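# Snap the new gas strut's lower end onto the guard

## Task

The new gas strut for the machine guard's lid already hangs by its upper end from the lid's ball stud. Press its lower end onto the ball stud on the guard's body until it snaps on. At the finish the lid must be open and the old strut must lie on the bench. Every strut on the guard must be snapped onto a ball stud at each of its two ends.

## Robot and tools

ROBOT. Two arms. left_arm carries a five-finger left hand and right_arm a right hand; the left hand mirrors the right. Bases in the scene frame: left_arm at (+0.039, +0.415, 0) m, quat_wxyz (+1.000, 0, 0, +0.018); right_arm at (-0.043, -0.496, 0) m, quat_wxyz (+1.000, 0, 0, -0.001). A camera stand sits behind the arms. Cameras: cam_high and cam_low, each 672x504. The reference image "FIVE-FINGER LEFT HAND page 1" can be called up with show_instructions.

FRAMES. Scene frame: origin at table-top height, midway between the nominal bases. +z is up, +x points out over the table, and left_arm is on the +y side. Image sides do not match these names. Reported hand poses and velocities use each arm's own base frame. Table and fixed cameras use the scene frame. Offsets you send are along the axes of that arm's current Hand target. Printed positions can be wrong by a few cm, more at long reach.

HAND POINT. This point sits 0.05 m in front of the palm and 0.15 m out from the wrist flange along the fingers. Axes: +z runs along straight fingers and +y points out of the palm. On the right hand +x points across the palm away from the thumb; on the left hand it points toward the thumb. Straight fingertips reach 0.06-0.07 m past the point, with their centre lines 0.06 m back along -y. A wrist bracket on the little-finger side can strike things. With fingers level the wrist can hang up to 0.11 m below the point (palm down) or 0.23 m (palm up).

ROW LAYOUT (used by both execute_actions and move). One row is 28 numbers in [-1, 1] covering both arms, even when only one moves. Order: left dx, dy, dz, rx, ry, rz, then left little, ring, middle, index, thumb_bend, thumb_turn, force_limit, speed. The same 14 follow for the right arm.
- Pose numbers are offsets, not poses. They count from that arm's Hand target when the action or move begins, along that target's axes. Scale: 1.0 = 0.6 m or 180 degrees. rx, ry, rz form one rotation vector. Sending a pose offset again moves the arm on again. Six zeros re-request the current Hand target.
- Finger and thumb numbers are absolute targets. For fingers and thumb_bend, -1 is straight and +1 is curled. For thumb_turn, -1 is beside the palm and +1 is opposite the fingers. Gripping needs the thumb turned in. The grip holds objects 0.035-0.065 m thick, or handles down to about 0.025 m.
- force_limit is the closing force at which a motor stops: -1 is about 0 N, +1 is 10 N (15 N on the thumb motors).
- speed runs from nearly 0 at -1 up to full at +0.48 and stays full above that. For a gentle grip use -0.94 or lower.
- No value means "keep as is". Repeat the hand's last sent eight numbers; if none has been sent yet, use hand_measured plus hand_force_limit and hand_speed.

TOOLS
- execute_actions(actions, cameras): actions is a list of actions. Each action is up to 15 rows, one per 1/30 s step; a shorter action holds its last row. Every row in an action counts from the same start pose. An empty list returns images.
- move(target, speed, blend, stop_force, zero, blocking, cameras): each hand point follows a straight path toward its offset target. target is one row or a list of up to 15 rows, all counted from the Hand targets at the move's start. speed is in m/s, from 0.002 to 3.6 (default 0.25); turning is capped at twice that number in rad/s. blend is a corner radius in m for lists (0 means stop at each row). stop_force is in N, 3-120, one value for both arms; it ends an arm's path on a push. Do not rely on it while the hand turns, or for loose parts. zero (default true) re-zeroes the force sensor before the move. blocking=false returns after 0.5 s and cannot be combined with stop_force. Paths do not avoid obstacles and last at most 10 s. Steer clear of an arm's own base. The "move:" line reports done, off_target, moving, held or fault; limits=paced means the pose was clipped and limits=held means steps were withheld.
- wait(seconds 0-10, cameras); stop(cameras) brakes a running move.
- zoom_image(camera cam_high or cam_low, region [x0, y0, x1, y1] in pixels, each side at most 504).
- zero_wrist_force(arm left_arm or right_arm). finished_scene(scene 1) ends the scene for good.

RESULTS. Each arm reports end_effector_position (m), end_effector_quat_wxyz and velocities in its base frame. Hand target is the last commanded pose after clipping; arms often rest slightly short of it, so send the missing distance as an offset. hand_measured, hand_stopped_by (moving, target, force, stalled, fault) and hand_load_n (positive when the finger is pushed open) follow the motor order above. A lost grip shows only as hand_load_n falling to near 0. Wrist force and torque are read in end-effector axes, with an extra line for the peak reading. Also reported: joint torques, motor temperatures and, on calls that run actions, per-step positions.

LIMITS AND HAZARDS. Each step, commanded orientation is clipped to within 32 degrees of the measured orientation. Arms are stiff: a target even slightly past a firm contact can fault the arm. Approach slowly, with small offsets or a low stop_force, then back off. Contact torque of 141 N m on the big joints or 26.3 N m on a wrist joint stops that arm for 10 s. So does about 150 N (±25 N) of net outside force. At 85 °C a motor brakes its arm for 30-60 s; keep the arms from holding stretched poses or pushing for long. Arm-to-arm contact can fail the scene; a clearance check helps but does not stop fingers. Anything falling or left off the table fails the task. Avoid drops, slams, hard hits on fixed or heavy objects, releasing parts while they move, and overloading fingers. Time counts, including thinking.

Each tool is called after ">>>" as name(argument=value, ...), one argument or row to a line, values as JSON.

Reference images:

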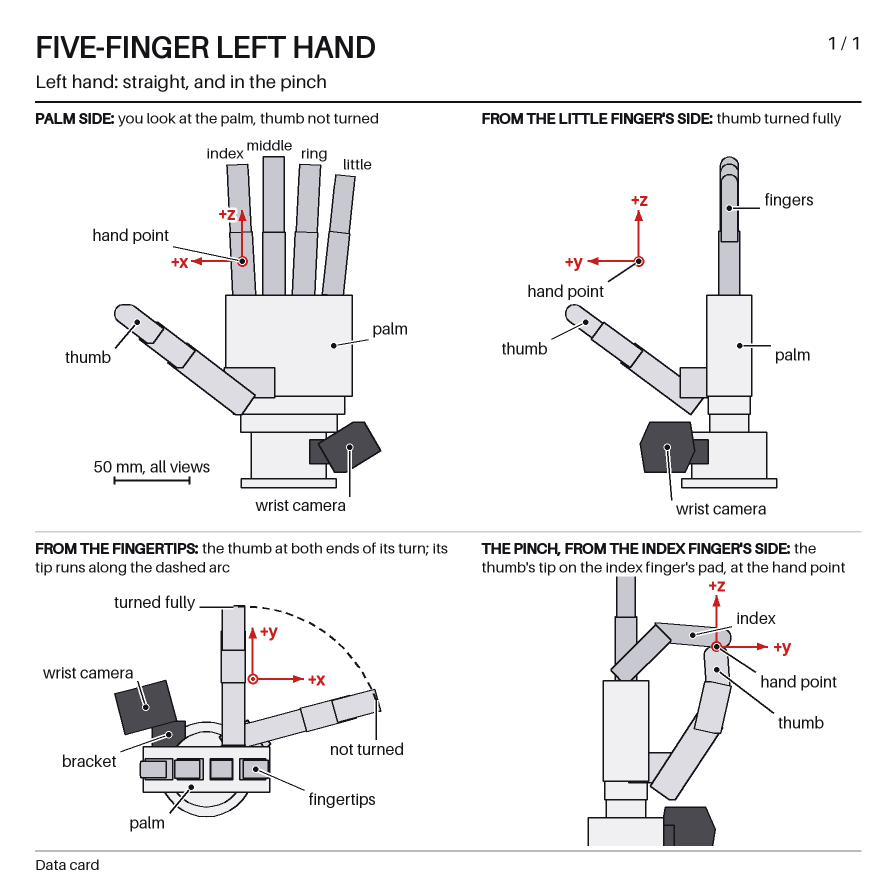

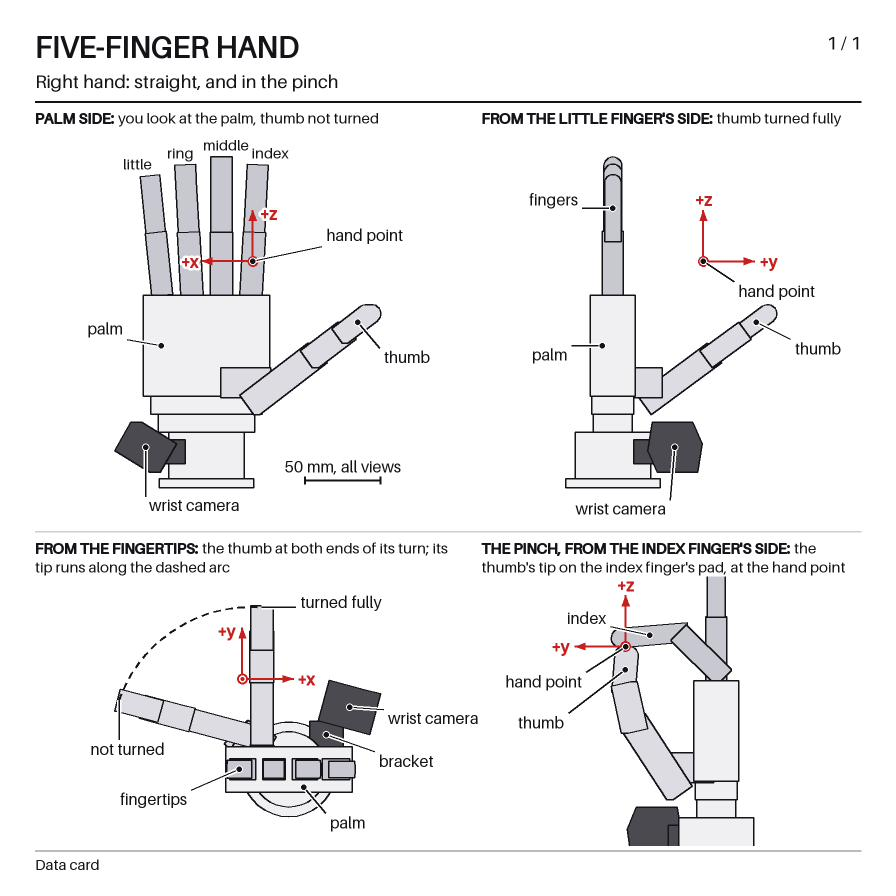

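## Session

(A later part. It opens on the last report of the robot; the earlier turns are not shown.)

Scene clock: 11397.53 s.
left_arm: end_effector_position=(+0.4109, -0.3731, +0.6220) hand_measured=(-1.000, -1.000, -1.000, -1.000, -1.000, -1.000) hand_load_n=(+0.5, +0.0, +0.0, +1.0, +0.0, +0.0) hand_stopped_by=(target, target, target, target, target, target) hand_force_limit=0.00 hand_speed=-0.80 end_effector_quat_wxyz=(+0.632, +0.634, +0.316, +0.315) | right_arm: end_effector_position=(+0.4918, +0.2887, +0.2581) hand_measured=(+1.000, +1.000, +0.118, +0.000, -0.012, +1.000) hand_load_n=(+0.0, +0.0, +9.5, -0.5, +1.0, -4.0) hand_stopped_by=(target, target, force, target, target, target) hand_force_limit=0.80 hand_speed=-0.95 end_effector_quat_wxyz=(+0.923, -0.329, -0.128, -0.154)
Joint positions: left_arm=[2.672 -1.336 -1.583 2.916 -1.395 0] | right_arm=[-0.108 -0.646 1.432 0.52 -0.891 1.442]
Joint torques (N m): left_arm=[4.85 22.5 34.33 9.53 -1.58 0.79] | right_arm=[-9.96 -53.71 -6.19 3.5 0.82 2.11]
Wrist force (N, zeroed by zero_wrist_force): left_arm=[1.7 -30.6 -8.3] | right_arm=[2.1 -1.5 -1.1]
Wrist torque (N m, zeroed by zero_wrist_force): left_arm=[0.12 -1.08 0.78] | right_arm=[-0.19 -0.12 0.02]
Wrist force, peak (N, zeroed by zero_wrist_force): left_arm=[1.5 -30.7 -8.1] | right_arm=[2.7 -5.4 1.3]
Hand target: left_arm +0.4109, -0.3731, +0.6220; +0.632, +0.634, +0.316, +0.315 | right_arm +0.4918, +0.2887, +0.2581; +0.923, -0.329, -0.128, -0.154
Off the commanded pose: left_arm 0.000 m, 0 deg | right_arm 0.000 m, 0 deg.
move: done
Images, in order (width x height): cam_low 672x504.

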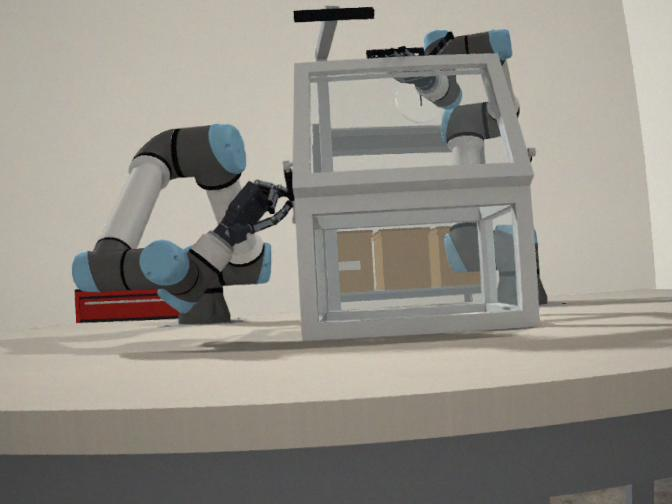

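>>> move(
  target=[0,0,0,0,0,0,-1,-1,-1,-1,-1,-1,0,-0.8,0,-0.00112,0.00133,-0.00029,0.00169,0.00142,1,1,0.62,0.0,-0.012,1,0.8,-0.95],
  speed=0.01,
  cameras=["cam_low"],
)

>>> zoom_image(
  camera="cam_low",
  region=[265, 185, 315, 235],
)

Scene clock: 11405.47 s.
left_arm: end_effector_position=(+0.4109, -0.3731, +0.6220) hand_measured=(-1.000, -1.000, -1.000, -1.000, -1.000, -1.000) hand_load_n=(+1.0, +0.0, +0.0, +0.5, +0.0, +0.0) hand_stopped_by=(target, target, target, target, target, target) hand_force_limit=0.00 hand_speed=-0.80 end_effector_quat_wxyz=(+0.632, +0.634, +0.316, +0.315) | right_arm: end_effector_position=(+0.4915, +0.2887, +0.2590) hand_measured=(+1.000, +1.000, +0.118, +0.000, -0.012, +1.000) hand_load_n=(+0.0, +0.0, +8.5, +0.0, -1.0, -4.0) hand_stopped_by=(target, target, force, target, target, target) hand_force_limit=0.80 hand_speed=-0.95 end_effector_quat_wxyz=(+0.923, -0.330, -0.125, -0.153)
Joint positions: left_arm=[2.672 -1.336 -1.583 2.916 -1.395 0] | right_arm=[-0.108 -0.648 1.437 0.524 -0.891 1.442]
Joint torques (N m): left_arm=[5.22 22.44 34.51 9.48 -1.5 0.75] | right_arm=[-11.08 -55.17 -6.44 3.9 0.75 1.6]
Wrist force (N, zeroed by zero_wrist_force): left_arm=[1.9 -30.1 -8.2] | right_arm=[0.9 -1.8 -2.4]
Wrist torque (N m, zeroed by zero_wrist_force): left_arm=[0.12 -1.10 0.78] | right_arm=[-0.21 -0.08 0.04]
Wrist force, peak (N, zeroed by zero_wrist_force): left_arm=[1.8 -30.8 -8.2] | right_arm=[1.0 -1.2 -2.9]
Hand target: left_arm +0.4109, -0.3731, +0.6220; +0.632, +0.634, +0.316, +0.315 | right_arm +0.4915, +0.2887, +0.2590; +0.923, -0.330, -0.125, -0.153
Off the commanded pose: left_arm 0.000 m, 0 deg | right_arm 0.000 m, 0 deg.
move: done
Images, in order (width x height): cam_low 672x504.

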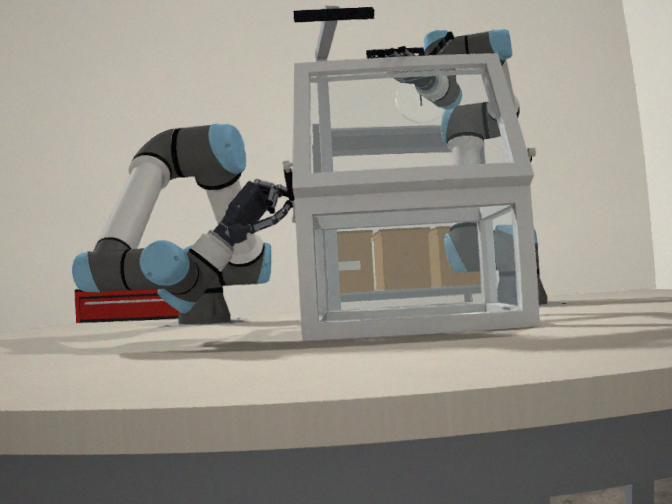

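Scaled by 10.080.

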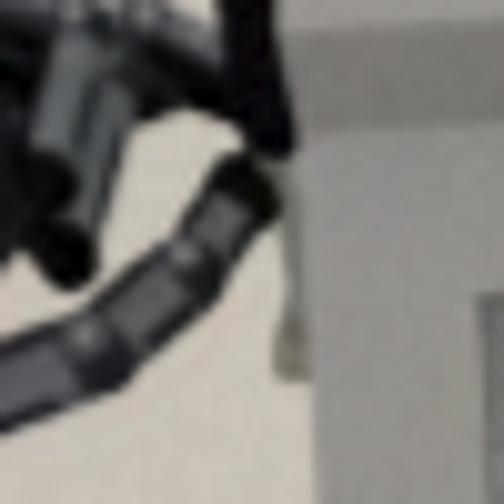

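>>> move(
  target=[0,0,0,0,0,0,-1,-1,-1,-1,-1,-1,0,-0.8,0,0.00154,-0.00183,0.0004,-0.00232,-0.00196,1,1,0.62,0.0,-0.012,1,0.8,-0.95],
  speed=0.01,
)

>>> move(
  target=[0,0,0,0,0,0,-1,-1,-1,-1,-1,-1,0,-0.8,0,0,0,0,0,0,1,1,0.62,0.65,-0.012,1,0.6,-0.92],
  speed=0.01,
  cameras=["cam_low"],
)

>>> zoom_image(
  camera="cam_low",
  region=[265, 185, 315, 235],
)

Scene clock: 11605.93 s.
left_arm: end_effector_position=(+0.4109, -0.3731, +0.6220) hand_measured=(-1.000, -1.000, -1.000, -1.000, -1.000, -1.000) hand_load_n=(+0.5, +0.0, +0.0, +0.5, +0.0, +0.0) hand_stopped_by=(target, target, target, target, target, target) hand_force_limit=0.00 hand_speed=-0.80 end_effector_quat_wxyz=(+0.632, +0.634, +0.316, +0.315) | right_arm: end_effector_position=(+0.4920, +0.2886, +0.2577) hand_measured=(+1.000, +1.000, +0.118, +0.000, -0.012, +1.000) hand_load_n=(+0.0, +0.0, +10.0, +0.0, +0.5, -3.5) hand_stopped_by=(target, target, force, target, target, target) hand_force_limit=0.80 hand_speed=-0.95 end_effector_quat_wxyz=(+0.922, -0.329, -0.129, -0.155)
Joint positions: left_arm=[2.672 -1.336 -1.583 2.916 -1.395 0] | right_arm=[-0.108 -0.646 1.431 0.518 -0.891 1.442]
Joint torques (N m): left_arm=[4.94 21.98 34.31 9.42 -1.51 0.87] | right_arm=[9.28 -39.24 -12.34 1.61 -2.36 -0.55]
Wrist force (N, zeroed by zero_wrist_force): left_arm=[1.7 -30.4 -8.0] | right_arm=[0.7 -2.1 0.5]
Wrist torque (N m, zeroed by zero_wrist_force): left_arm=[0.12 -1.09 0.77] | right_arm=[-0.19 -0.16 0.02]
Wrist force, peak (N, zeroed by zero_wrist_force): left_arm=[1.9 -30.7 -8.1] | right_arm=[1.0 -1.5 -3.0]
Hand target: left_arm +0.4109, -0.3731, +0.6220; +0.632, +0.634, +0.316, +0.315 | right_arm +0.4919, +0.2886, +0.2577; +0.923, -0.329, -0.129, -0.155
Off the commanded pose: left_arm 0.000 m, 0 deg | right_arm 0.000 m, 0 deg.
move: done

Scene clock: 11606.93 s.
left_arm: end_effector_position=(+0.4109, -0.3731, +0.6220) hand_measured=(-1.000, -1.000, -1.000, -1.000, -1.000, -1.000) hand_load_n=(+0.5, +0.0, +0.0, +1.0, -0.5, +0.0) hand_stopped_by=(target, target, target, target, target, target) hand_force_limit=0.00 hand_speed=-0.80 end_effector_quat_wxyz=(+0.632, +0.634, +0.316, +0.315) | right_arm: end_effector_position=(+0.4919, +0.2886, +0.2577) hand_measured=(+1.000, +1.000, +0.118, +0.162, -0.012, +1.000) hand_load_n=(+0.0, +0.0, +8.0, +8.0, +2.5, -4.0) hand_stopped_by=(target, target, force, force, target, target) hand_force_limit=0.60 hand_speed=-0.92 end_effector_quat_wxyz=(+0.923, -0.329, -0.129, -0.155)
Joint positions: left_arm=[2.672 -1.336 -1.583 2.916 -1.395 0] | right_arm=[-0.108 -0.646 1.431 0.518 -0.891 1.442]
Joint torques (N m): left_arm=[5.08 22.09 34.87 9.46 -1.4 0.83] | right_arm=[12.36 -51.17 -5.17 3.83 -2.15 0.08]
Wrist force (N, zeroed by zero_wrist_force): left_arm=[1.5 -30.5 -8.0] | right_arm=[1.4 -3.4 0.8]
Wrist torque (N m, zeroed by zero_wrist_force): left_arm=[0.11 -1.07 0.76] | right_arm=[-0.22 -0.11 0.00]
Wrist force, peak (N, zeroed by zero_wrist_force): left_arm=[1.8 -30.7 -8.1] | right_arm=[1.4 -3.6 1.1]
Hand target: left_arm +0.4109, -0.3731, +0.6220; +0.632, +0.634, +0.316, +0.315 | right_arm +0.4919, +0.2886, +0.2577; +0.923, -0.329, -0.129, -0.155
Off the commanded pose: left_arm 0.000 m, 0 deg | right_arm 0.000 m, 0 deg.
move: done
Images, in order (width x height): cam_low 672x504.

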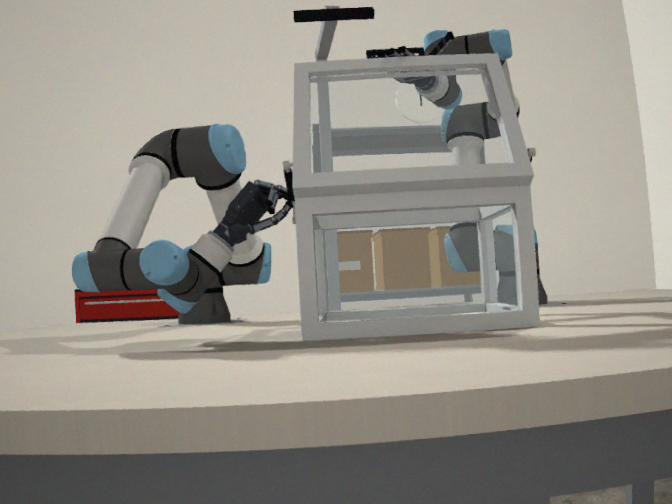

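Scaled by 10.080.

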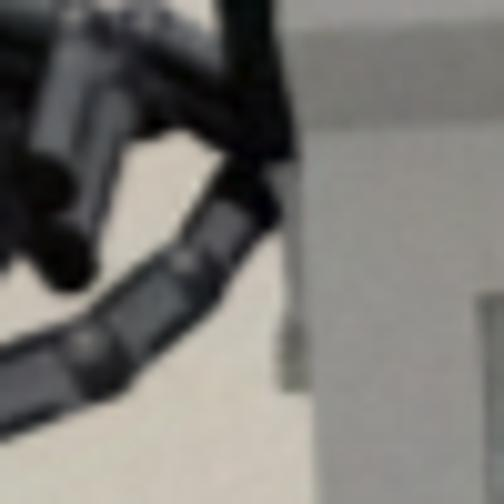

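>>> move(
  target=[0,0,0,0,0,0,-1,-1,-1,-1,-1,-1,0,-0.8,-0.0012,0.00696,0.00584,0,0.00752,-0.00896,1,1,0.62,0.65,-0.012,1,0.6,-0.92],
  speed=0.01,
  stop_force=10,
  cameras=["cam_low"],
)

>>> zoom_image(
  camera="cam_low",
  region=[265, 185, 315, 235],
)

Scene clock: 11613.47 s.
left_arm: end_effector_position=(+0.4109, -0.3731, +0.6220) hand_measured=(-1.000, -1.000, -1.000, -1.000, -1.000, -1.000) hand_load_n=(+1.0, +0.0, +0.5, +0.5, +0.0, -0.5) hand_stopped_by=(target, target, target, target, target, target) hand_force_limit=0.00 hand_speed=-0.80 end_effector_quat_wxyz=(+0.632, +0.634, +0.316, +0.315) | right_arm: end_effector_position=(+0.4920, +0.2897, +0.2577) hand_measured=(+1.000, +1.000, +0.118, +0.162, -0.012, +1.000) hand_load_n=(+0.0, +0.5, +8.0, +7.0, -1.0, -6.0) hand_stopped_by=(target, target, force, force, target, target) hand_force_limit=0.60 hand_speed=-0.92 end_effector_quat_wxyz=(+0.922, -0.328, -0.128, -0.158)
Joint positions: left_arm=[2.672 -1.336 -1.583 2.916 -1.395 0] | right_arm=[-0.106 -0.645 1.434 0.522 -0.891 1.431]
Joint torques (N m): left_arm=[4.68 21.74 34.61 9.44 -1.42 0.84] | right_arm=[-5.76 -54.18 -16.1 -0.36 3.29 0.05]
Wrist force (N, zeroed by zero_wrist_force): left_arm=[2.0 -30.0 -7.5] | right_arm=[6.8 -11.5 -2.6]
Wrist torque (N m, zeroed by zero_wrist_force): left_arm=[0.08 -1.06 0.78] | right_arm=[-0.45 -0.07 -0.14]
Wrist force, peak (N, zeroed by zero_wrist_force): left_arm=[1.6 -30.7 -8.1] | right_arm=[8.5 -12.7 -4.0]
Hand target: left_arm +0.4109, -0.3731, +0.6220; +0.632, +0.634, +0.316, +0.315 | right_arm +0.4920, +0.2897, +0.2577; +0.922, -0.328, -0.128, -0.158 (not the last commanded pose)
Off the commanded pose: left_arm 0.000 m, 0 deg | right_arm 0.004 m, 2 deg.
move: contact (right_arm)
Images, in order (width x height): cam_low 672x504.

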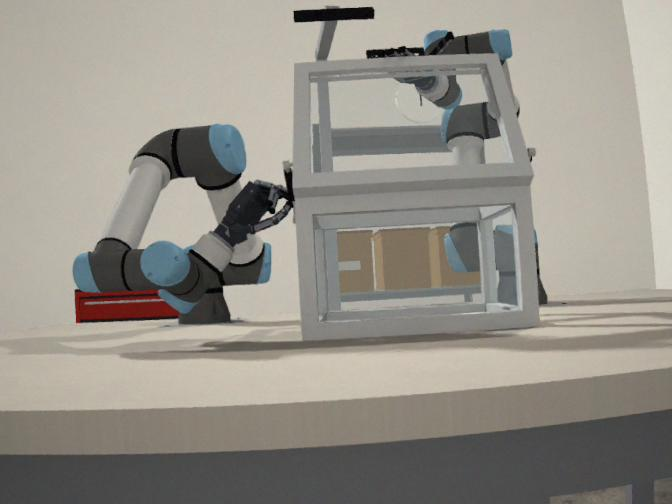

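Scaled by 10.080.

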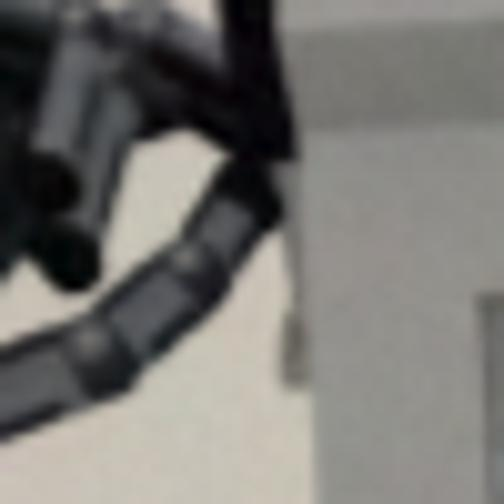

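>>> move(
  target=[0,0,0,0,0,0,-1,-1,-1,-1,-1,-1,0,-0.8,0.0004,0.0006,-0.0007,0.0001,-0.0008,-0.0007,1,1,0.63,0.66,-0.012,1,1.0,-0.9],
  speed=0.01,
)

>>> move(
  target=[0,0,0,0,0,0,-1,-1,-1,-1,-1,-1,0,-0.8,0,0.00696,0.00584,0,0.00752,-0.00896,1,1,0.63,0.66,-0.012,1,1.0,-0.9],
  speed=0.01,
  stop_force=16,
  cameras=["cam_low"],
)

>>> zoom_image(
  camera="cam_low",
  region=[265, 185, 315, 235],
)

Scene clock: 11642.77 s.
left_arm: end_effector_position=(+0.4109, -0.3731, +0.6220) hand_measured=(-1.000, -1.000, -1.000, -1.000, -1.000, -1.000) hand_load_n=(+0.5, +0.0, +0.0, +0.5, +0.0, +0.0) hand_stopped_by=(target, target, target, target, target, target) hand_force_limit=0.00 hand_speed=-0.80 end_effector_quat_wxyz=(+0.632, +0.634, +0.316, +0.315) | right_arm: end_effector_position=(+0.4924, +0.2896, +0.2573) hand_measured=(+1.000, +1.000, +0.124, +0.168, -0.012, +1.000) hand_load_n=(+0.0, +0.0, +12.0, +11.0, +2.0, -4.5) hand_stopped_by=(target, target, force, force, target, target) hand_force_limit=1.00 hand_speed=-0.90 end_effector_quat_wxyz=(+0.922, -0.328, -0.130, -0.159)
Joint positions: left_arm=[2.672 -1.336 -1.583 2.916 -1.395 0] | right_arm=[-0.106 -0.644 1.431 0.52 -0.891 1.431]
Joint torques (N m): left_arm=[4.91 21.86 34.72 9.35 -1.4 0.88] | right_arm=[-8.29 -31.61 -15.79 0.44 2.5 -0.11]
Wrist force (N, zeroed by zero_wrist_force): left_arm=[1.8 -29.7 -7.1] | right_arm=[0.6 -16.7 0.4]
Wrist torque (N m, zeroed by zero_wrist_force): left_arm=[0.06 -1.05 0.76] | right_arm=[-0.54 -0.13 -0.23]
Wrist force, peak (N, zeroed by zero_wrist_force): left_arm=[1.9 -30.4 -7.6] | right_arm=[0.6 -16.7 0.4]
Hand target: left_arm +0.4109, -0.3731, +0.6220; +0.632, +0.634, +0.316, +0.315 | right_arm +0.4924, +0.2896, +0.2573; +0.922, -0.328, -0.130, -0.159
Off the commanded pose: left_arm 0.000 m, 0 deg | right_arm 0.000 m, 0 deg.
move: done

Scene clock: 11645.50 s.
left_arm: end_effector_position=(+0.4109, -0.3731, +0.6220) hand_measured=(-1.000, -1.000, -1.000, -1.000, -1.000, -1.000) hand_load_n=(+1.0, +0.0, +0.0, +0.5, +0.0, +0.0) hand_stopped_by=(target, target, target, target, target, target) hand_force_limit=0.00 hand_speed=-0.80 end_effector_quat_wxyz=(+0.632, +0.634, +0.316, +0.315) | right_arm: end_effector_position=(+0.4934, +0.2943, +0.2575) hand_measured=(+1.000, +1.000, +0.124, +0.168, -0.010, +1.000) hand_load_n=(+0.0, +0.0, +10.0, +9.5, -7.5, -4.0) hand_stopped_by=(target, target, force, force, target, target) hand_force_limit=1.00 hand_speed=-0.90 end_effector_quat_wxyz=(+0.921, -0.325, -0.124, -0.173)
Joint positions: left_arm=[2.672 -1.336 -1.583 2.916 -1.395 0] | right_arm=[-0.098 -0.642 1.445 0.537 -0.892 1.378]
Joint torques (N m): left_arm=[5 21.04 34.3 9.43 -1.39 0.94] | right_arm=[-8.93 -52.34 -21.6 3.61 4.89 -1.48]
Wrist force (N, zeroed by zero_wrist_force): left_arm=[2.3 -29.6 -6.0] | right_arm=[-15.6 -26.8 -7.9]
Wrist torque (N m, zeroed by zero_wrist_force): left_arm=[-0.02 -1.02 0.79] | right_arm=[-0.81 -0.03 -0.42]
Wrist force, peak (N, zeroed by zero_wrist_force): left_arm=[2.0 -30.2 -6.8] | right_arm=[-16.5 -29.6 -10.7]
Hand target: left_arm +0.4109, -0.3731, +0.6220; +0.632, +0.634, +0.316, +0.315 | right_arm +0.4934, +0.2943, +0.2576; +0.921, -0.325, -0.124, -0.173 (not the last commanded pose)
Off the commanded pose: left_arm 0.000 m, 0 deg | right_arm 0.001 m, 0 deg.
move: contact (right_arm)
Images, in order (width x height): cam_low 672x504.

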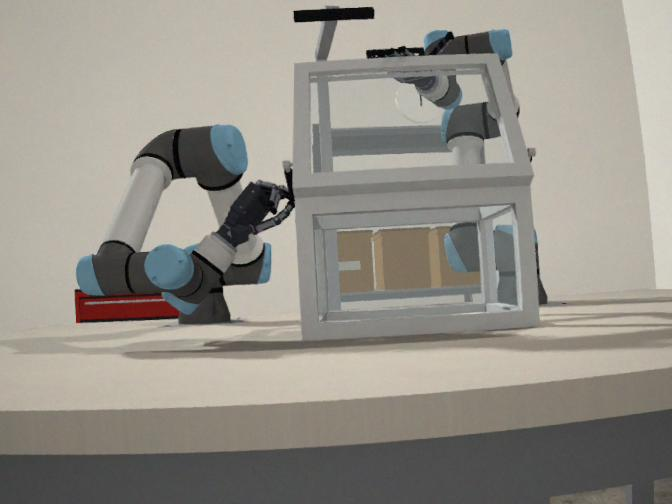

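Scaled by 10.080.

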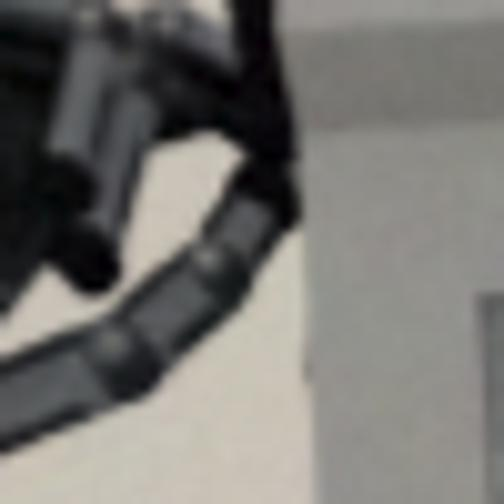

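>>> move(
  target=[0,0,0,0,0,0,-1,-1,-1,-1,-1,-1,0,-0.8,-0.0008,-0.0026,-0.0022,0,-0.0028,0.0034,1,1,0.63,0.66,-0.012,1,1.0,-0.9],
  speed=0.01,
  cameras=["cam_low"],
)

>>> zoom_image(
  camera="cam_low",
  region=[265, 185, 315, 235],
)

Scene clock: 11656.50 s.
left_arm: end_effector_position=(+0.4109, -0.3731, +0.6220) hand_measured=(-1.000, -1.000, -1.000, -1.000, -1.000, -1.000) hand_load_n=(+1.0, +0.0, +0.0, +0.5, +0.0, +0.0) hand_stopped_by=(target, target, target, target, target, target) hand_force_limit=0.00 hand_speed=-0.80 end_effector_quat_wxyz=(+0.632, +0.634, +0.316, +0.315) | right_arm: end_effector_position=(+0.4925, +0.2924, +0.2573) hand_measured=(+1.000, +1.000, +0.124, +0.168, -0.014, +1.000) hand_load_n=(+0.0, +0.0, +13.5, +13.0, +4.0, -6.5) hand_stopped_by=(target, target, force, force, target, target) hand_force_limit=1.00 hand_speed=-0.90 end_effector_quat_wxyz=(+0.922, -0.326, -0.126, -0.167)
Joint positions: left_arm=[2.672 -1.336 -1.583 2.916 -1.395 0] | right_arm=[-0.101 -0.643 1.441 0.529 -0.892 1.401]
Joint torques (N m): left_arm=[5.03 22.26 34.75 9.4 -1.4 0.95] | right_arm=[-6.94 -49.26 -11.01 -0.61 1.38 0.2]
Wrist force (N, zeroed by zero_wrist_force): left_arm=[1.8 -29.9 -6.6] | right_arm=[11.9 -0.3 9.8]
Wrist torque (N m, zeroed by zero_wrist_force): left_arm=[0.01 -1.06 0.77] | right_arm=[-0.12 -0.26 -0.01]
Wrist force, peak (N, zeroed by zero_wrist_force): left_arm=[1.6 -30.0 -6.5] | right_arm=[-15.6 -27.1 -8.0]
Hand target: left_arm +0.4109, -0.3731, +0.6220; +0.632, +0.634, +0.316, +0.315 | right_arm +0.4925, +0.2924, +0.2573; +0.922, -0.326, -0.126, -0.167
Off the commanded pose: left_arm 0.000 m, 0 deg | right_arm 0.000 m, 0 deg.
move: done
Images, in order (width x height): cam_low 672x504.

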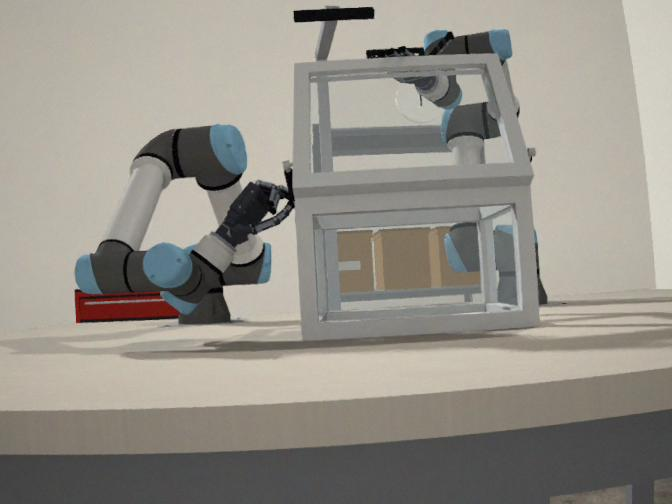

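Scaled by 10.080.

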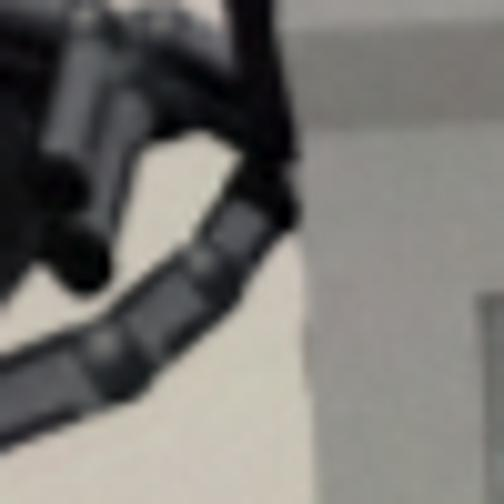

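>>> move(
  target=[0,0,0,0,0,0,-1,-1,-1,-1,-1,-1,0,-0.8,0.0006,0.0,0.0008,0,0,0,1,1,0.63,0.66,-0.012,1,1.0,-0.9],
  speed=0.01,
  cameras=["cam_low", "cam_high"],
)

Scene clock: 11664.20 s.
left_arm: end_effector_position=(+0.4109, -0.3731, +0.6220) hand_measured=(-1.000, -1.000, -1.000, -1.000, -1.000, -1.000) hand_load_n=(+1.0, +0.0, +0.0, +1.0, +0.0, +0.0) hand_stopped_by=(target, target, target, target, target, target) hand_force_limit=0.00 hand_speed=-0.80 end_effector_quat_wxyz=(+0.632, +0.634, +0.316, +0.315) | right_arm: end_effector_position=(+0.4928, +0.2927, +0.2577) hand_measured=(+1.000, +1.000, +0.124, +0.168, -0.014, +1.000) hand_load_n=(+0.0, +0.0, +11.0, +10.5, +4.0, -5.0) hand_stopped_by=(target, target, force, force, target, target) hand_force_limit=1.00 hand_speed=-0.90 end_effector_quat_wxyz=(+0.922, -0.326, -0.126, -0.167)
Joint positions: left_arm=[2.672 -1.336 -1.583 2.916 -1.395 0] | right_arm=[-0.101 -0.643 1.439 0.53 -0.891 1.4]
Joint torques (N m): left_arm=[5.44 21.54 34.81 9.22 -1.53 0.92] | right_arm=[12.13 -56.46 -17.43 4.23 1.56 -1.22]
Wrist force (N, zeroed by zero_wrist_force): left_arm=[2.2 -29.7 -6.6] | right_arm=[-1.1 -5.0 0.3]
Wrist torque (N m, zeroed by zero_wrist_force): left_arm=[0.02 -1.06 0.77] | right_arm=[-0.27 -0.09 -0.09]
Wrist force, peak (N, zeroed by zero_wrist_force): left_arm=[1.6 -30.1 -6.7] | right_arm=[11.9 -0.7 10.3]
Hand target: left_arm +0.4109, -0.3731, +0.6220; +0.632, +0.634, +0.316, +0.315 | right_arm +0.4928, +0.2927, +0.2577; +0.922, -0.326, -0.126, -0.167
Off the commanded pose: left_arm 0.000 m, 0 deg | right_arm 0.000 m, 0 deg.
move: done

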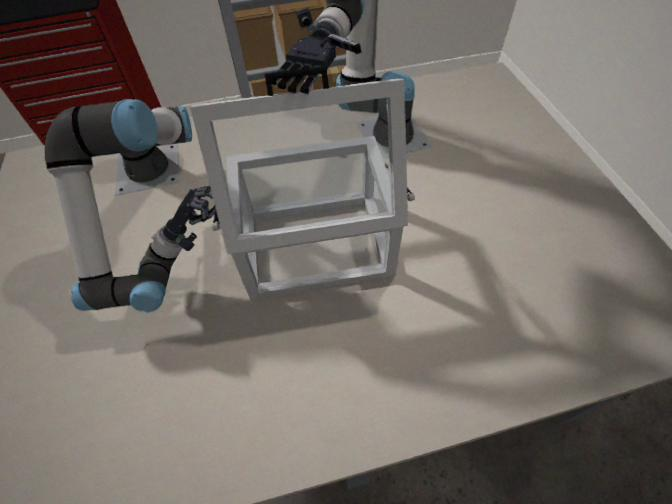

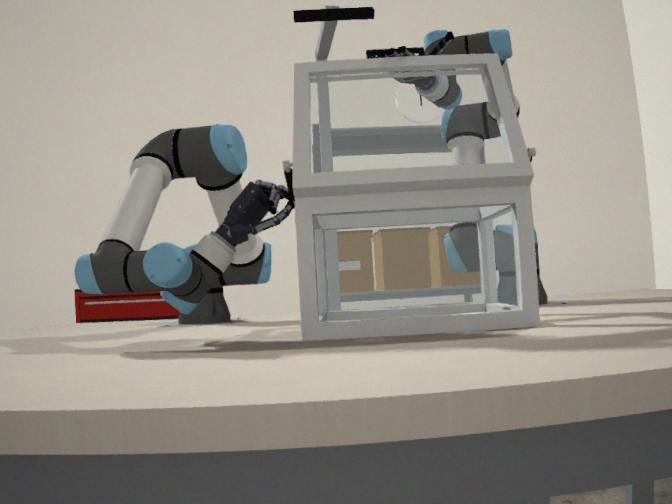

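>>> move(
  target=[0,0,0,0,0,0,-1,-1,-1,-1,-1,-1,0,-0.8,0,-0.0035,-0.0029,0,0,0,1,1,0.63,0.66,-0.012,1,1.0,-0.9],
  speed=0.01,
  stop_force=10,
  cameras=["cam_low"],
)

>>> zoom_image(
  camera="cam_low",
  region=[265, 185, 315, 235],
)

Scene clock: 11673.90 s.
left_arm: end_effector_position=(+0.4109, -0.3731, +0.6220) hand_measured=(-1.000, -1.000, -1.000, -1.000, -1.000, -1.000) hand_load_n=(+0.5, +0.0, +0.0, +0.5, +0.0, +0.0) hand_stopped_by=(target, target, target, target, target, target) hand_force_limit=0.00 hand_speed=-0.80 end_effector_quat_wxyz=(+0.632, +0.634, +0.316, +0.315) | right_arm: end_effector_position=(+0.4925, +0.2915, +0.2577) hand_measured=(+1.000, +1.000, +0.124, +0.168, -0.014, +1.000) hand_load_n=(+0.0, +0.0, +11.5, +10.0, +5.0, -6.5) hand_stopped_by=(target, target, force, force, target, target) hand_force_limit=1.00 hand_speed=-0.90 end_effector_quat_wxyz=(+0.922, -0.327, -0.126, -0.167)
Joint positions: left_arm=[2.672 -1.336 -1.583 2.916 -1.395 0] | right_arm=[-0.103 -0.644 1.441 0.528 -0.892 1.403]
Joint torques (N m): left_arm=[5.19 21.27 34.78 9.23 -1.44 1.03] | right_arm=[14.69 -34.34 -16.54 3.24 0.42 -0.72]
Wrist force (N, zeroed by zero_wrist_force): left_arm=[2.0 -29.6 -6.6] | right_arm=[6.1 0.3 0.9]
Wrist torque (N m, zeroed by zero_wrist_force): left_arm=[0.02 -1.02 0.77] | right_arm=[-0.15 -0.15 0.03]
Wrist force, peak (N, zeroed by zero_wrist_force): left_arm=[2.1 -30.0 -6.8] | right_arm=[6.4 5.4 4.2]
Hand target: left_arm +0.4109, -0.3731, +0.6220; +0.632, +0.634, +0.316, +0.315 | right_arm +0.4925, +0.2915, +0.2577; +0.922, -0.327, -0.126, -0.167 (not the last commanded pose)
Off the commanded pose: left_arm 0.000 m, 0 deg | right_arm 0.002 m, 0 deg.
move: contact (right_arm)
Images, in order (width x height): cam_low 672x504.

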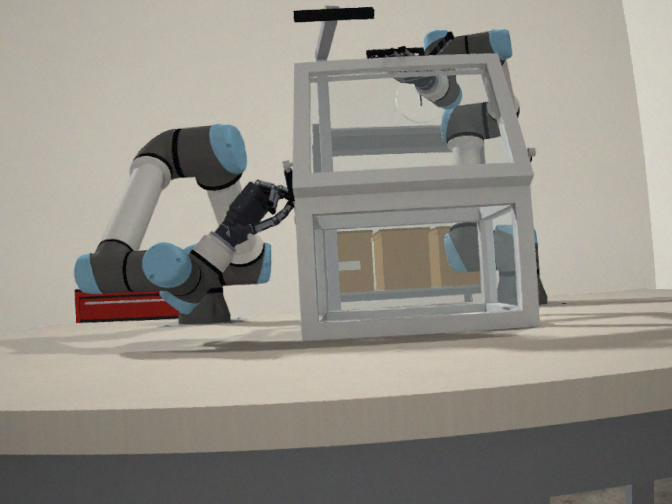

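Scaled by 10.080.

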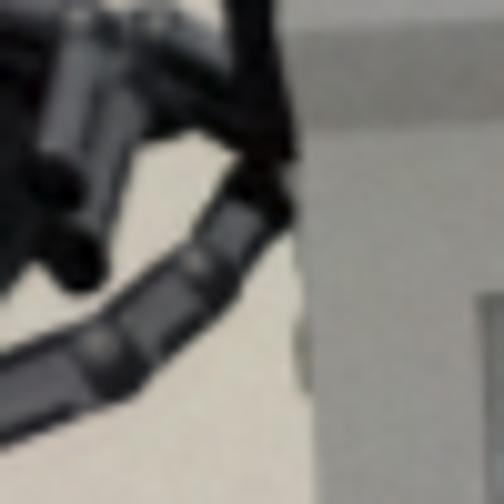

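>>> zoom_image(
  camera="cam_low",
  region=[283, 205, 303, 230],
)

Scaled by 20.160.

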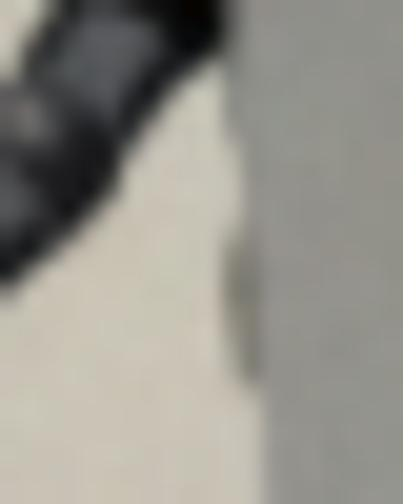

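>>> move(
  target=[0,0,0,0,0,0,-1,-1,-1,-1,-1,-1,0,-0.8,0.0003,0,0,0,0,0,1,1,0.63,0.66,-0.012,1,1.0,-0.9],
  speed=0.01,
)

>>> move(
  target=[0,0,0,0,0,0,-1,-1,-1,-1,-1,-1,0,-0.8,0.0002,-0.0035,-0.0029,0,-0.0038,0.0045,1,1,0.63,0.66,-0.012,1,1.0,-0.9],
  speed=0.01,
  stop_force=7,
  cameras=["cam_low"],
)

>>> zoom_image(
  camera="cam_low",
  region=[278, 195, 308, 230],
)

Scene clock: 11699.83 s.
left_arm: end_effector_position=(+0.4109, -0.3731, +0.6220) hand_measured=(-1.000, -1.000, -1.000, -1.000, -1.000, -1.000) hand_load_n=(+1.0, +0.0, +0.5, +1.0, +0.0, +0.0) hand_stopped_by=(target, target, target, target, target, target) hand_force_limit=0.00 hand_speed=-0.80 end_effector_quat_wxyz=(+0.632, +0.634, +0.316, +0.315) | right_arm: end_effector_position=(+0.4926, +0.2915, +0.2577) hand_measured=(+1.000, +1.000, +0.124, +0.168, -0.014, +1.000) hand_load_n=(+0.0, +0.0, +11.5, +10.0, +5.0, -5.5) hand_stopped_by=(target, target, force, force, target, target) hand_force_limit=1.00 hand_speed=-0.90 end_effector_quat_wxyz=(+0.922, -0.327, -0.126, -0.167)
Joint positions: left_arm=[2.672 -1.336 -1.583 2.916 -1.395 0] | right_arm=[-0.103 -0.644 1.441 0.528 -0.892 1.403]
Joint torques (N m): left_arm=[4.95 21.5 34.84 9.23 -1.36 0.93] | right_arm=[7.14 -35.05 -17.17 4.51 -0.15 1.25]
Wrist force (N, zeroed by zero_wrist_force): left_arm=[2.2 -29.8 -6.5] | right_arm=[0.1 -1.6 0.3]
Wrist torque (N m, zeroed by zero_wrist_force): left_arm=[0.01 -1.04 0.78] | right_arm=[-0.20 -0.15 -0.01]
Wrist force, peak (N, zeroed by zero_wrist_force): left_arm=[1.9 -30.0 -6.7] | right_arm=[6.3 0.0 1.2]
Hand target: left_arm +0.4109, -0.3731, +0.6220; +0.632, +0.634, +0.316, +0.315 | right_arm +0.4927, +0.2914, +0.2577; +0.922, -0.327, -0.126, -0.167
Off the commanded pose: left_arm 0.000 m, 0 deg | right_arm 0.000 m, 0 deg.
move: done

Scene clock: 11701.10 s.
left_arm: end_effector_position=(+0.4109, -0.3731, +0.6220) hand_measured=(-1.000, -1.000, -1.000, -1.000, -1.000, -1.000) hand_load_n=(+1.0, +0.0, +0.0, +0.5, +0.0, +0.0) hand_stopped_by=(target, target, target, target, target, target) hand_force_limit=0.00 hand_speed=-0.80 end_effector_quat_wxyz=(+0.632, +0.634, +0.316, +0.315) | right_arm: end_effector_position=(+0.4925, +0.2909, +0.2576) hand_measured=(+1.000, +1.000, +0.124, +0.168, -0.014, +1.000) hand_load_n=(+0.0, +0.0, +12.5, +10.5, +5.0, -6.0) hand_stopped_by=(target, target, force, force, target, target) hand_force_limit=1.00 hand_speed=-0.90 end_effector_quat_wxyz=(+0.922, -0.327, -0.127, -0.165)
Joint positions: left_arm=[2.672 -1.336 -1.583 2.916 -1.395 0] | right_arm=[-0.104 -0.644 1.439 0.526 -0.892 1.41]
Joint torques (N m): left_arm=[4.62 21.51 34.94 9.28 -1.41 1.01] | right_arm=[12.58 -34.4 -0.99 3.51 -3.25 0.86]
Wrist force (N, zeroed by zero_wrist_force): left_arm=[1.9 -29.4 -6.6] | right_arm=[4.0 2.0 3.6]
Wrist torque (N m, zeroed by zero_wrist_force): left_arm=[0.01 -1.01 0.76] | right_arm=[-0.11 -0.17 0.08]
Wrist force, peak (N, zeroed by zero_wrist_force): left_arm=[2.0 -29.9 -6.5] | right_arm=[5.5 4.1 5.0]
Hand target: left_arm +0.4109, -0.3731, +0.6220; +0.632, +0.634, +0.316, +0.315 | right_arm +0.4925, +0.2909, +0.2576; +0.922, -0.327, -0.127, -0.165 (not the last commanded pose)
Off the commanded pose: left_arm 0.000 m, 0 deg | right_arm 0.002 m, 1 deg.
move: contact (right_arm)
Images, in order (width x height): cam_low 672x504.

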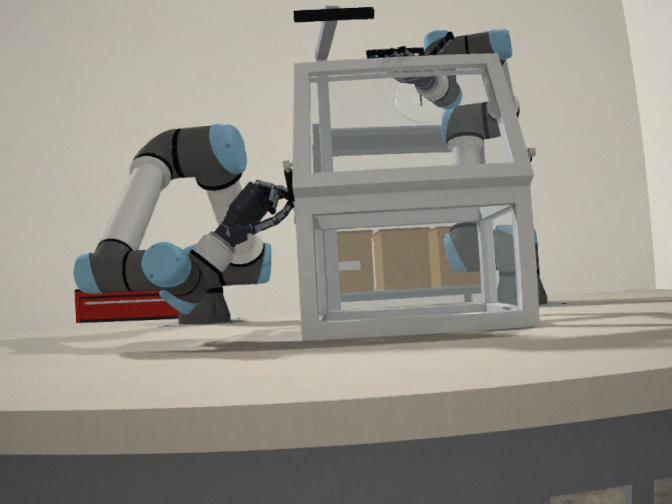

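Scaled by 14.400.

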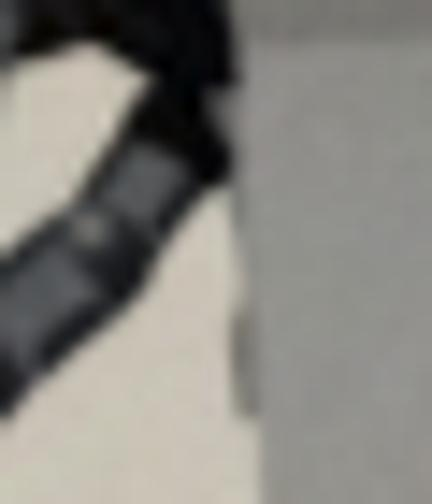

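>>> move(
  target=[0,0,0,0,0,0,-1,-1,-1,-1,-1,-1,0,-0.8,-0.0002,0.0035,0.0029,0,0.0038,-0.0045,1,1,0.63,0.66,-0.012,1,1.0,-0.9],
  speed=0.01,
  stop_force=8,
  cameras=["cam_low"],
)

>>> zoom_image(
  camera="cam_low",
  region=[278, 195, 308, 230],
)

Scene clock: 11711.07 s.
left_arm: end_effector_position=(+0.4109, -0.3731, +0.6220) hand_measured=(-1.000, -1.000, -1.000, -1.000, -1.000, -1.000) hand_load_n=(+1.0, +0.0, +0.0, +0.5, +0.0, +0.0) hand_stopped_by=(target, target, target, target, target, target) hand_force_limit=0.00 hand_speed=-0.80 end_effector_quat_wxyz=(+0.632, +0.634, +0.316, +0.315) | right_arm: end_effector_position=(+0.4930, +0.2933, +0.2577) hand_measured=(+1.000, +1.000, +0.124, +0.168, -0.014, +1.000) hand_load_n=(+0.0, +0.0, +12.0, +11.0, +3.5, -4.5) hand_stopped_by=(target, target, force, force, target, target) hand_force_limit=1.00 hand_speed=-0.90 end_effector_quat_wxyz=(+0.921, -0.325, -0.124, -0.173)
Joint positions: left_arm=[2.672 -1.336 -1.583 2.916 -1.395 0] | right_arm=[-0.1 -0.643 1.446 0.535 -0.893 1.382]
Joint torques (N m): left_arm=[4.78 21.33 34.92 9.1 -1.28 0.94] | right_arm=[-15.13 -53.62 -18.9 1.6 1.5 1.46]
Wrist force (N, zeroed by zero_wrist_force): left_arm=[1.9 -29.4 -6.5] | right_arm=[-7.1 -5.9 2.6]
Wrist torque (N m, zeroed by zero_wrist_force): left_arm=[0.01 -1.03 0.77] | right_arm=[-0.33 -0.16 -0.02]
Wrist force, peak (N, zeroed by zero_wrist_force): left_arm=[2.1 -29.9 -6.7] | right_arm=[-7.1 -8.6 0.1]
Hand target: left_arm +0.4109, -0.3731, +0.6220; +0.632, +0.634, +0.316, +0.315 | right_arm +0.4930, +0.2933, +0.2577; +0.921, -0.325, -0.124, -0.173
Off the commanded pose: left_arm 0.000 m, 0 deg | right_arm 0.000 m, 0 deg.
move: contact (right_arm)
Images, in order (width x height): cam_low 672x504.

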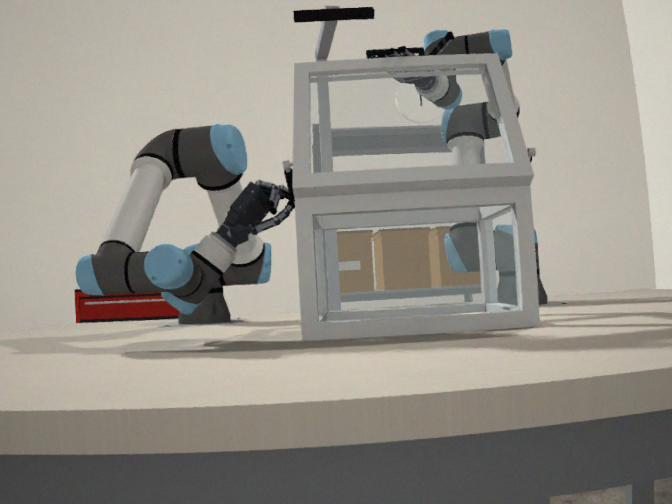

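Scaled by 14.400.

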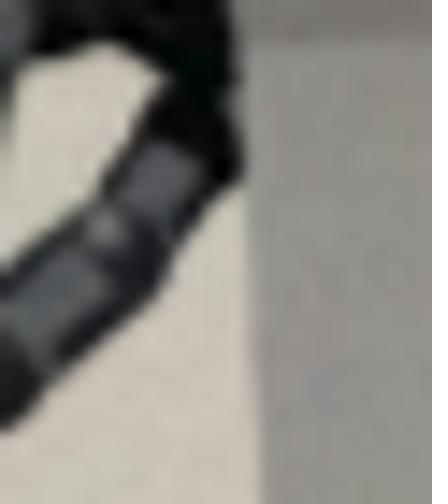

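>>> move(
  target=[0,0,0,0,0,0,-1,-1,-1,-1,-1,-1,0,-0.8,-0.0003,-0.0006,-0.0005,0,-0.0006,0.0008,1,1,0.63,0.66,-0.012,1,1.0,-0.9],
  speed=0.01,
)

>>> move(
  target=[0,0,0,0,0,0,-1,-1,-1,-1,-1,-1,0,-0.8,0,-0.00336,0.00399,-0.00087,0.00507,0.00427,1,1,0.63,0.66,-0.012,1,1.0,-0.9],
  speed=0.01,
  stop_force=8,
  cameras=["cam_low"],
)

>>> zoom_image(
  camera="cam_low",
  region=[278, 195, 308, 230],
)

Scene clock: 11732.77 s.
left_arm: end_effector_position=(+0.4109, -0.3731, +0.6220) hand_measured=(-1.000, -1.000, -1.000, -1.000, -1.000, -1.000) hand_load_n=(+1.0, +0.0, +0.0, +0.5, -0.5, +0.0) hand_stopped_by=(target, target, target, target, target, target) hand_force_limit=0.00 hand_speed=-0.80 end_effector_quat_wxyz=(+0.632, +0.634, +0.316, +0.315) | right_arm: end_effector_position=(+0.4927, +0.2929, +0.2576) hand_measured=(+1.000, +1.000, +0.124, +0.168, -0.014, +1.000) hand_load_n=(+0.0, +0.0, +12.5, +11.5, +4.0, -5.5) hand_stopped_by=(target, target, force, force, target, target) hand_force_limit=1.00 hand_speed=-0.90 end_effector_quat_wxyz=(+0.922, -0.326, -0.125, -0.171)
Joint positions: left_arm=[2.672 -1.336 -1.583 2.916 -1.395 0] | right_arm=[-0.1 -0.644 1.446 0.533 -0.892 1.388]
Joint torques (N m): left_arm=[5.37 21.18 34.61 9.14 -1.31 0.97] | right_arm=[-11.48 -54.02 -17.08 0.06 0.63 1.45]
Wrist force (N, zeroed by zero_wrist_force): left_arm=[1.9 -29.5 -6.4] | right_arm=[2.1 1.0 6.0]
Wrist torque (N m, zeroed by zero_wrist_force): left_arm=[0.00 -1.04 0.77] | right_arm=[-0.15 -0.20 0.04]
Wrist force, peak (N, zeroed by zero_wrist_force): left_arm=[1.9 -29.9 -6.3] | right_arm=[-7.2 -6.2 2.3]
Hand target: left_arm +0.4109, -0.3731, +0.6220; +0.632, +0.634, +0.316, +0.315 | right_arm +0.4927, +0.2929, +0.2576; +0.922, -0.326, -0.125, -0.171
Off the commanded pose: left_arm 0.000 m, 0 deg | right_arm 0.000 m, 0 deg.
move: done

Scene clock: 11733.93 s.
left_arm: end_effector_position=(+0.4109, -0.3731, +0.6220) hand_measured=(-1.000, -1.000, -1.000, -1.000, -1.000, -1.000) hand_load_n=(+0.5, +0.0, +0.0, +1.0, +0.0, +0.0) hand_stopped_by=(target, target, target, target, target, target) hand_force_limit=0.00 hand_speed=-0.80 end_effector_quat_wxyz=(+0.632, +0.634, +0.316, +0.315) | right_arm: end_effector_position=(+0.4926, +0.2929, +0.2580) hand_measured=(+1.000, +1.000, +0.124, +0.168, -0.014, +1.000) hand_load_n=(+0.0, +0.0, +11.0, +9.0, +5.5, -6.0) hand_stopped_by=(target, target, force, force, target, target) hand_force_limit=1.00 hand_speed=-0.90 end_effector_quat_wxyz=(+0.922, -0.326, -0.123, -0.171)
Joint positions: left_arm=[2.672 -1.336 -1.583 2.916 -1.395 0] | right_arm=[-0.1 -0.644 1.448 0.535 -0.892 1.388]
Joint torques (N m): left_arm=[4.65 20.87 34.68 9.01 -1.38 0.87] | right_arm=[-10.04 -36.45 -17.48 0.43 -1.24 0.57]
Wrist force (N, zeroed by zero_wrist_force): left_arm=[2.2 -29.8 -6.8] | right_arm=[2.3 3.9 -1.8]
Wrist torque (N m, zeroed by zero_wrist_force): left_arm=[0.03 -1.02 0.77] | right_arm=[-0.06 -0.13 0.08]
Wrist force, peak (N, zeroed by zero_wrist_force): left_arm=[2.2 -30.0 -6.9] | right_arm=[2.5 5.7 -3.3]
Hand target: left_arm +0.4109, -0.3731, +0.6220; +0.632, +0.634, +0.316, +0.315 | right_arm +0.4926, +0.2929, +0.2580; +0.922, -0.326, -0.123, -0.171 (not the last commanded pose)
Off the commanded pose: left_arm 0.000 m, 0 deg | right_arm 0.003 m, 1 deg.
move: contact (right_arm)
Images, in order (width x height): cam_low 672x504.

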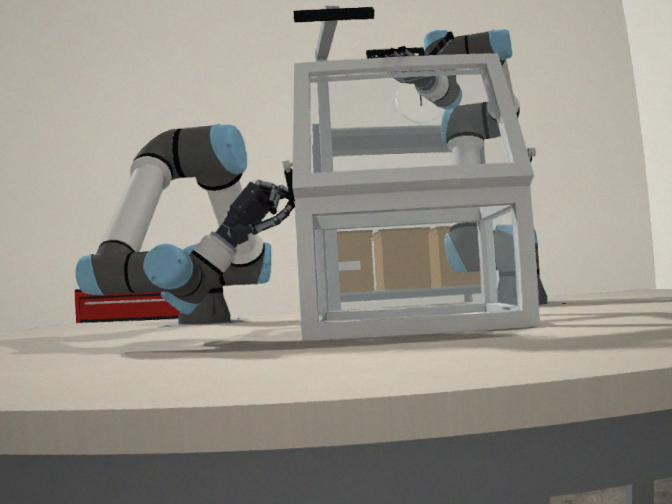

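Scaled by 14.400.

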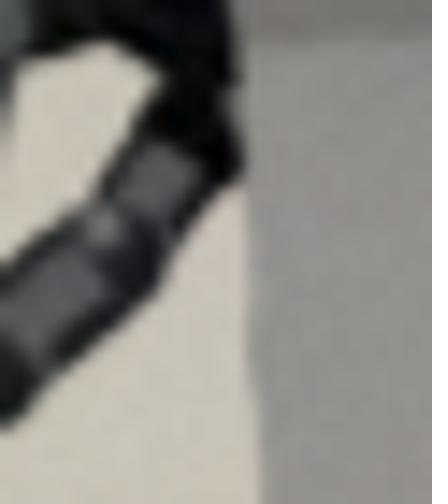

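>>> move(
  target=[0,0,0,0,0,0,-1,-1,-1,-1,-1,-1,0,-0.8,0,0.0005,-0.0006,0.0001,-0.0007,-0.0006,1,1,0.63,0.66,-0.012,1,1.0,-0.9],
  speed=0.01,
)

>>> move(
  target=[0,0,0,0,0,0,-1,-1,-1,-1,-1,-1,0,-0.8,-0.0006,0.00696,0.00584,0,0.00752,-0.00896,1,1,0.63,0.66,-0.012,1,1.0,-0.9],
  speed=0.01,
  stop_force=18,
  cameras=["cam_low"],
)

>>> zoom_image(
  camera="cam_low",
  region=[278, 195, 308, 230],
)

Scene clock: 11747.80 s.
left_arm: end_effector_position=(+0.4109, -0.3731, +0.6220) hand_measured=(-1.000, -1.000, -1.000, -1.000, -1.000, -1.000) hand_load_n=(+1.0, +0.0, +0.0, +0.5, +0.0, +0.0) hand_stopped_by=(target, target, target, target, target, target) hand_force_limit=0.00 hand_speed=-0.80 end_effector_quat_wxyz=(+0.632, +0.634, +0.316, +0.315) | right_arm: end_effector_position=(+0.4927, +0.2929, +0.2576) hand_measured=(+1.000, +1.000, +0.124, +0.168, -0.014, +1.000) hand_load_n=(+0.0, +0.0, +12.5, +11.5, +4.5, -5.5) hand_stopped_by=(target, target, force, force, target, target) hand_force_limit=1.00 hand_speed=-0.90 end_effector_quat_wxyz=(+0.922, -0.326, -0.124, -0.171)
Joint positions: left_arm=[2.672 -1.336 -1.583 2.916 -1.395 0] | right_arm=[-0.1 -0.643 1.446 0.533 -0.892 1.387]
Joint torques (N m): left_arm=[4.83 21.12 35.1 9.07 -1.27 0.91] | right_arm=[-13.3 -33.42 -16.61 0.44 -0.35 -0.22]
Wrist force (N, zeroed by zero_wrist_force): left_arm=[1.8 -29.7 -6.7] | right_arm=[1.6 -2.3 4.7]
Wrist torque (N m, zeroed by zero_wrist_force): left_arm=[0.00 -1.03 0.76] | right_arm=[-0.19 -0.20 -0.02]
Wrist force, peak (N, zeroed by zero_wrist_force): left_arm=[2.2 -30.0 -7.0] | right_arm=[1.6 -2.5 4.9]
Hand target: left_arm +0.4109, -0.3731, +0.6220; +0.632, +0.634, +0.316, +0.315 | right_arm +0.4927, +0.2929, +0.2576; +0.922, -0.326, -0.124, -0.171
Off the commanded pose: left_arm 0.000 m, 0 deg | right_arm 0.000 m, 0 deg.
move: done

Scene clock: 11749.27 s.
left_arm: end_effector_position=(+0.4109, -0.3731, +0.6220) hand_measured=(-1.000, -1.000, -1.000, -1.000, -1.000, -1.000) hand_load_n=(+0.5, +0.0, +0.0, +0.5, +0.0, +0.0) hand_stopped_by=(target, target, target, target, target, target) hand_force_limit=0.00 hand_speed=-0.80 end_effector_quat_wxyz=(+0.632, +0.634, +0.316, +0.315) | right_arm: end_effector_position=(+0.4929, +0.2940, +0.2576) hand_measured=(+1.000, +1.000, +0.124, +0.168, -0.012, +1.000) hand_load_n=(+0.0, +0.0, +10.5, +9.0, -2.0, -6.0) hand_stopped_by=(target, target, force, force, target, target) hand_force_limit=1.00 hand_speed=-0.90 end_effector_quat_wxyz=(+0.921, -0.325, -0.123, -0.175)
Joint positions: left_arm=[2.672 -1.336 -1.583 2.916 -1.395 0] | right_arm=[-0.098 -0.643 1.449 0.537 -0.893 1.374]
Joint torques (N m): left_arm=[5.58 21 35.14 9.16 -1.26 0.97] | right_arm=[-9.23 -52.36 -19.58 1.83 3.31 -0.67]
Wrist force (N, zeroed by zero_wrist_force): left_arm=[2.2 -29.7 -6.4] | right_arm=[-4.7 -15.5 -5.7]
Wrist torque (N m, zeroed by zero_wrist_force): left_arm=[0.01 -1.02 0.78] | right_arm=[-0.54 -0.09 -0.18]
Wrist force, peak (N, zeroed by zero_wrist_force): left_arm=[2.0 -29.8 -6.4] | right_arm=[-4.7 -18.6 -8.2]
Hand target: left_arm +0.4109, -0.3731, +0.6220; +0.632, +0.634, +0.316, +0.315 | right_arm +0.4929, +0.2940, +0.2576; +0.921, -0.325, -0.123, -0.175 (not the last commanded pose)
Off the commanded pose: left_arm 0.000 m, 0 deg | right_arm 0.004 m, 2 deg.
move: contact (right_arm)
Images, in order (width x height): cam_low 672x504.

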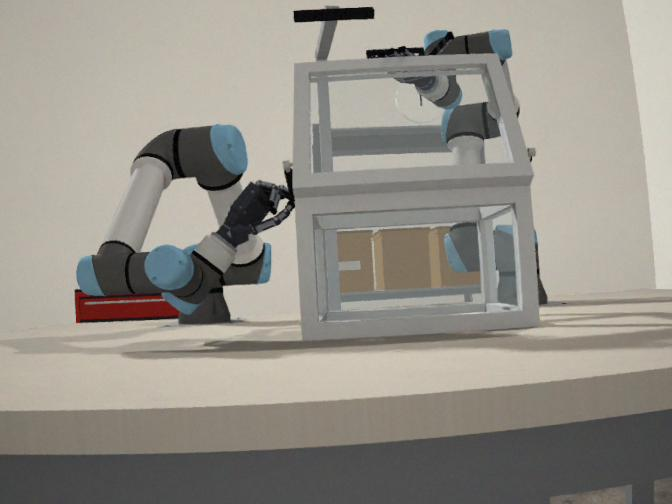

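Scaled by 14.400.

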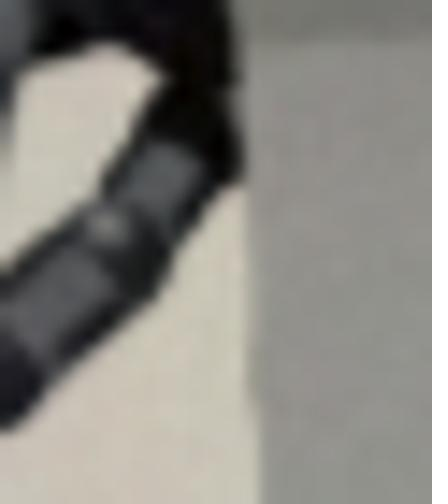

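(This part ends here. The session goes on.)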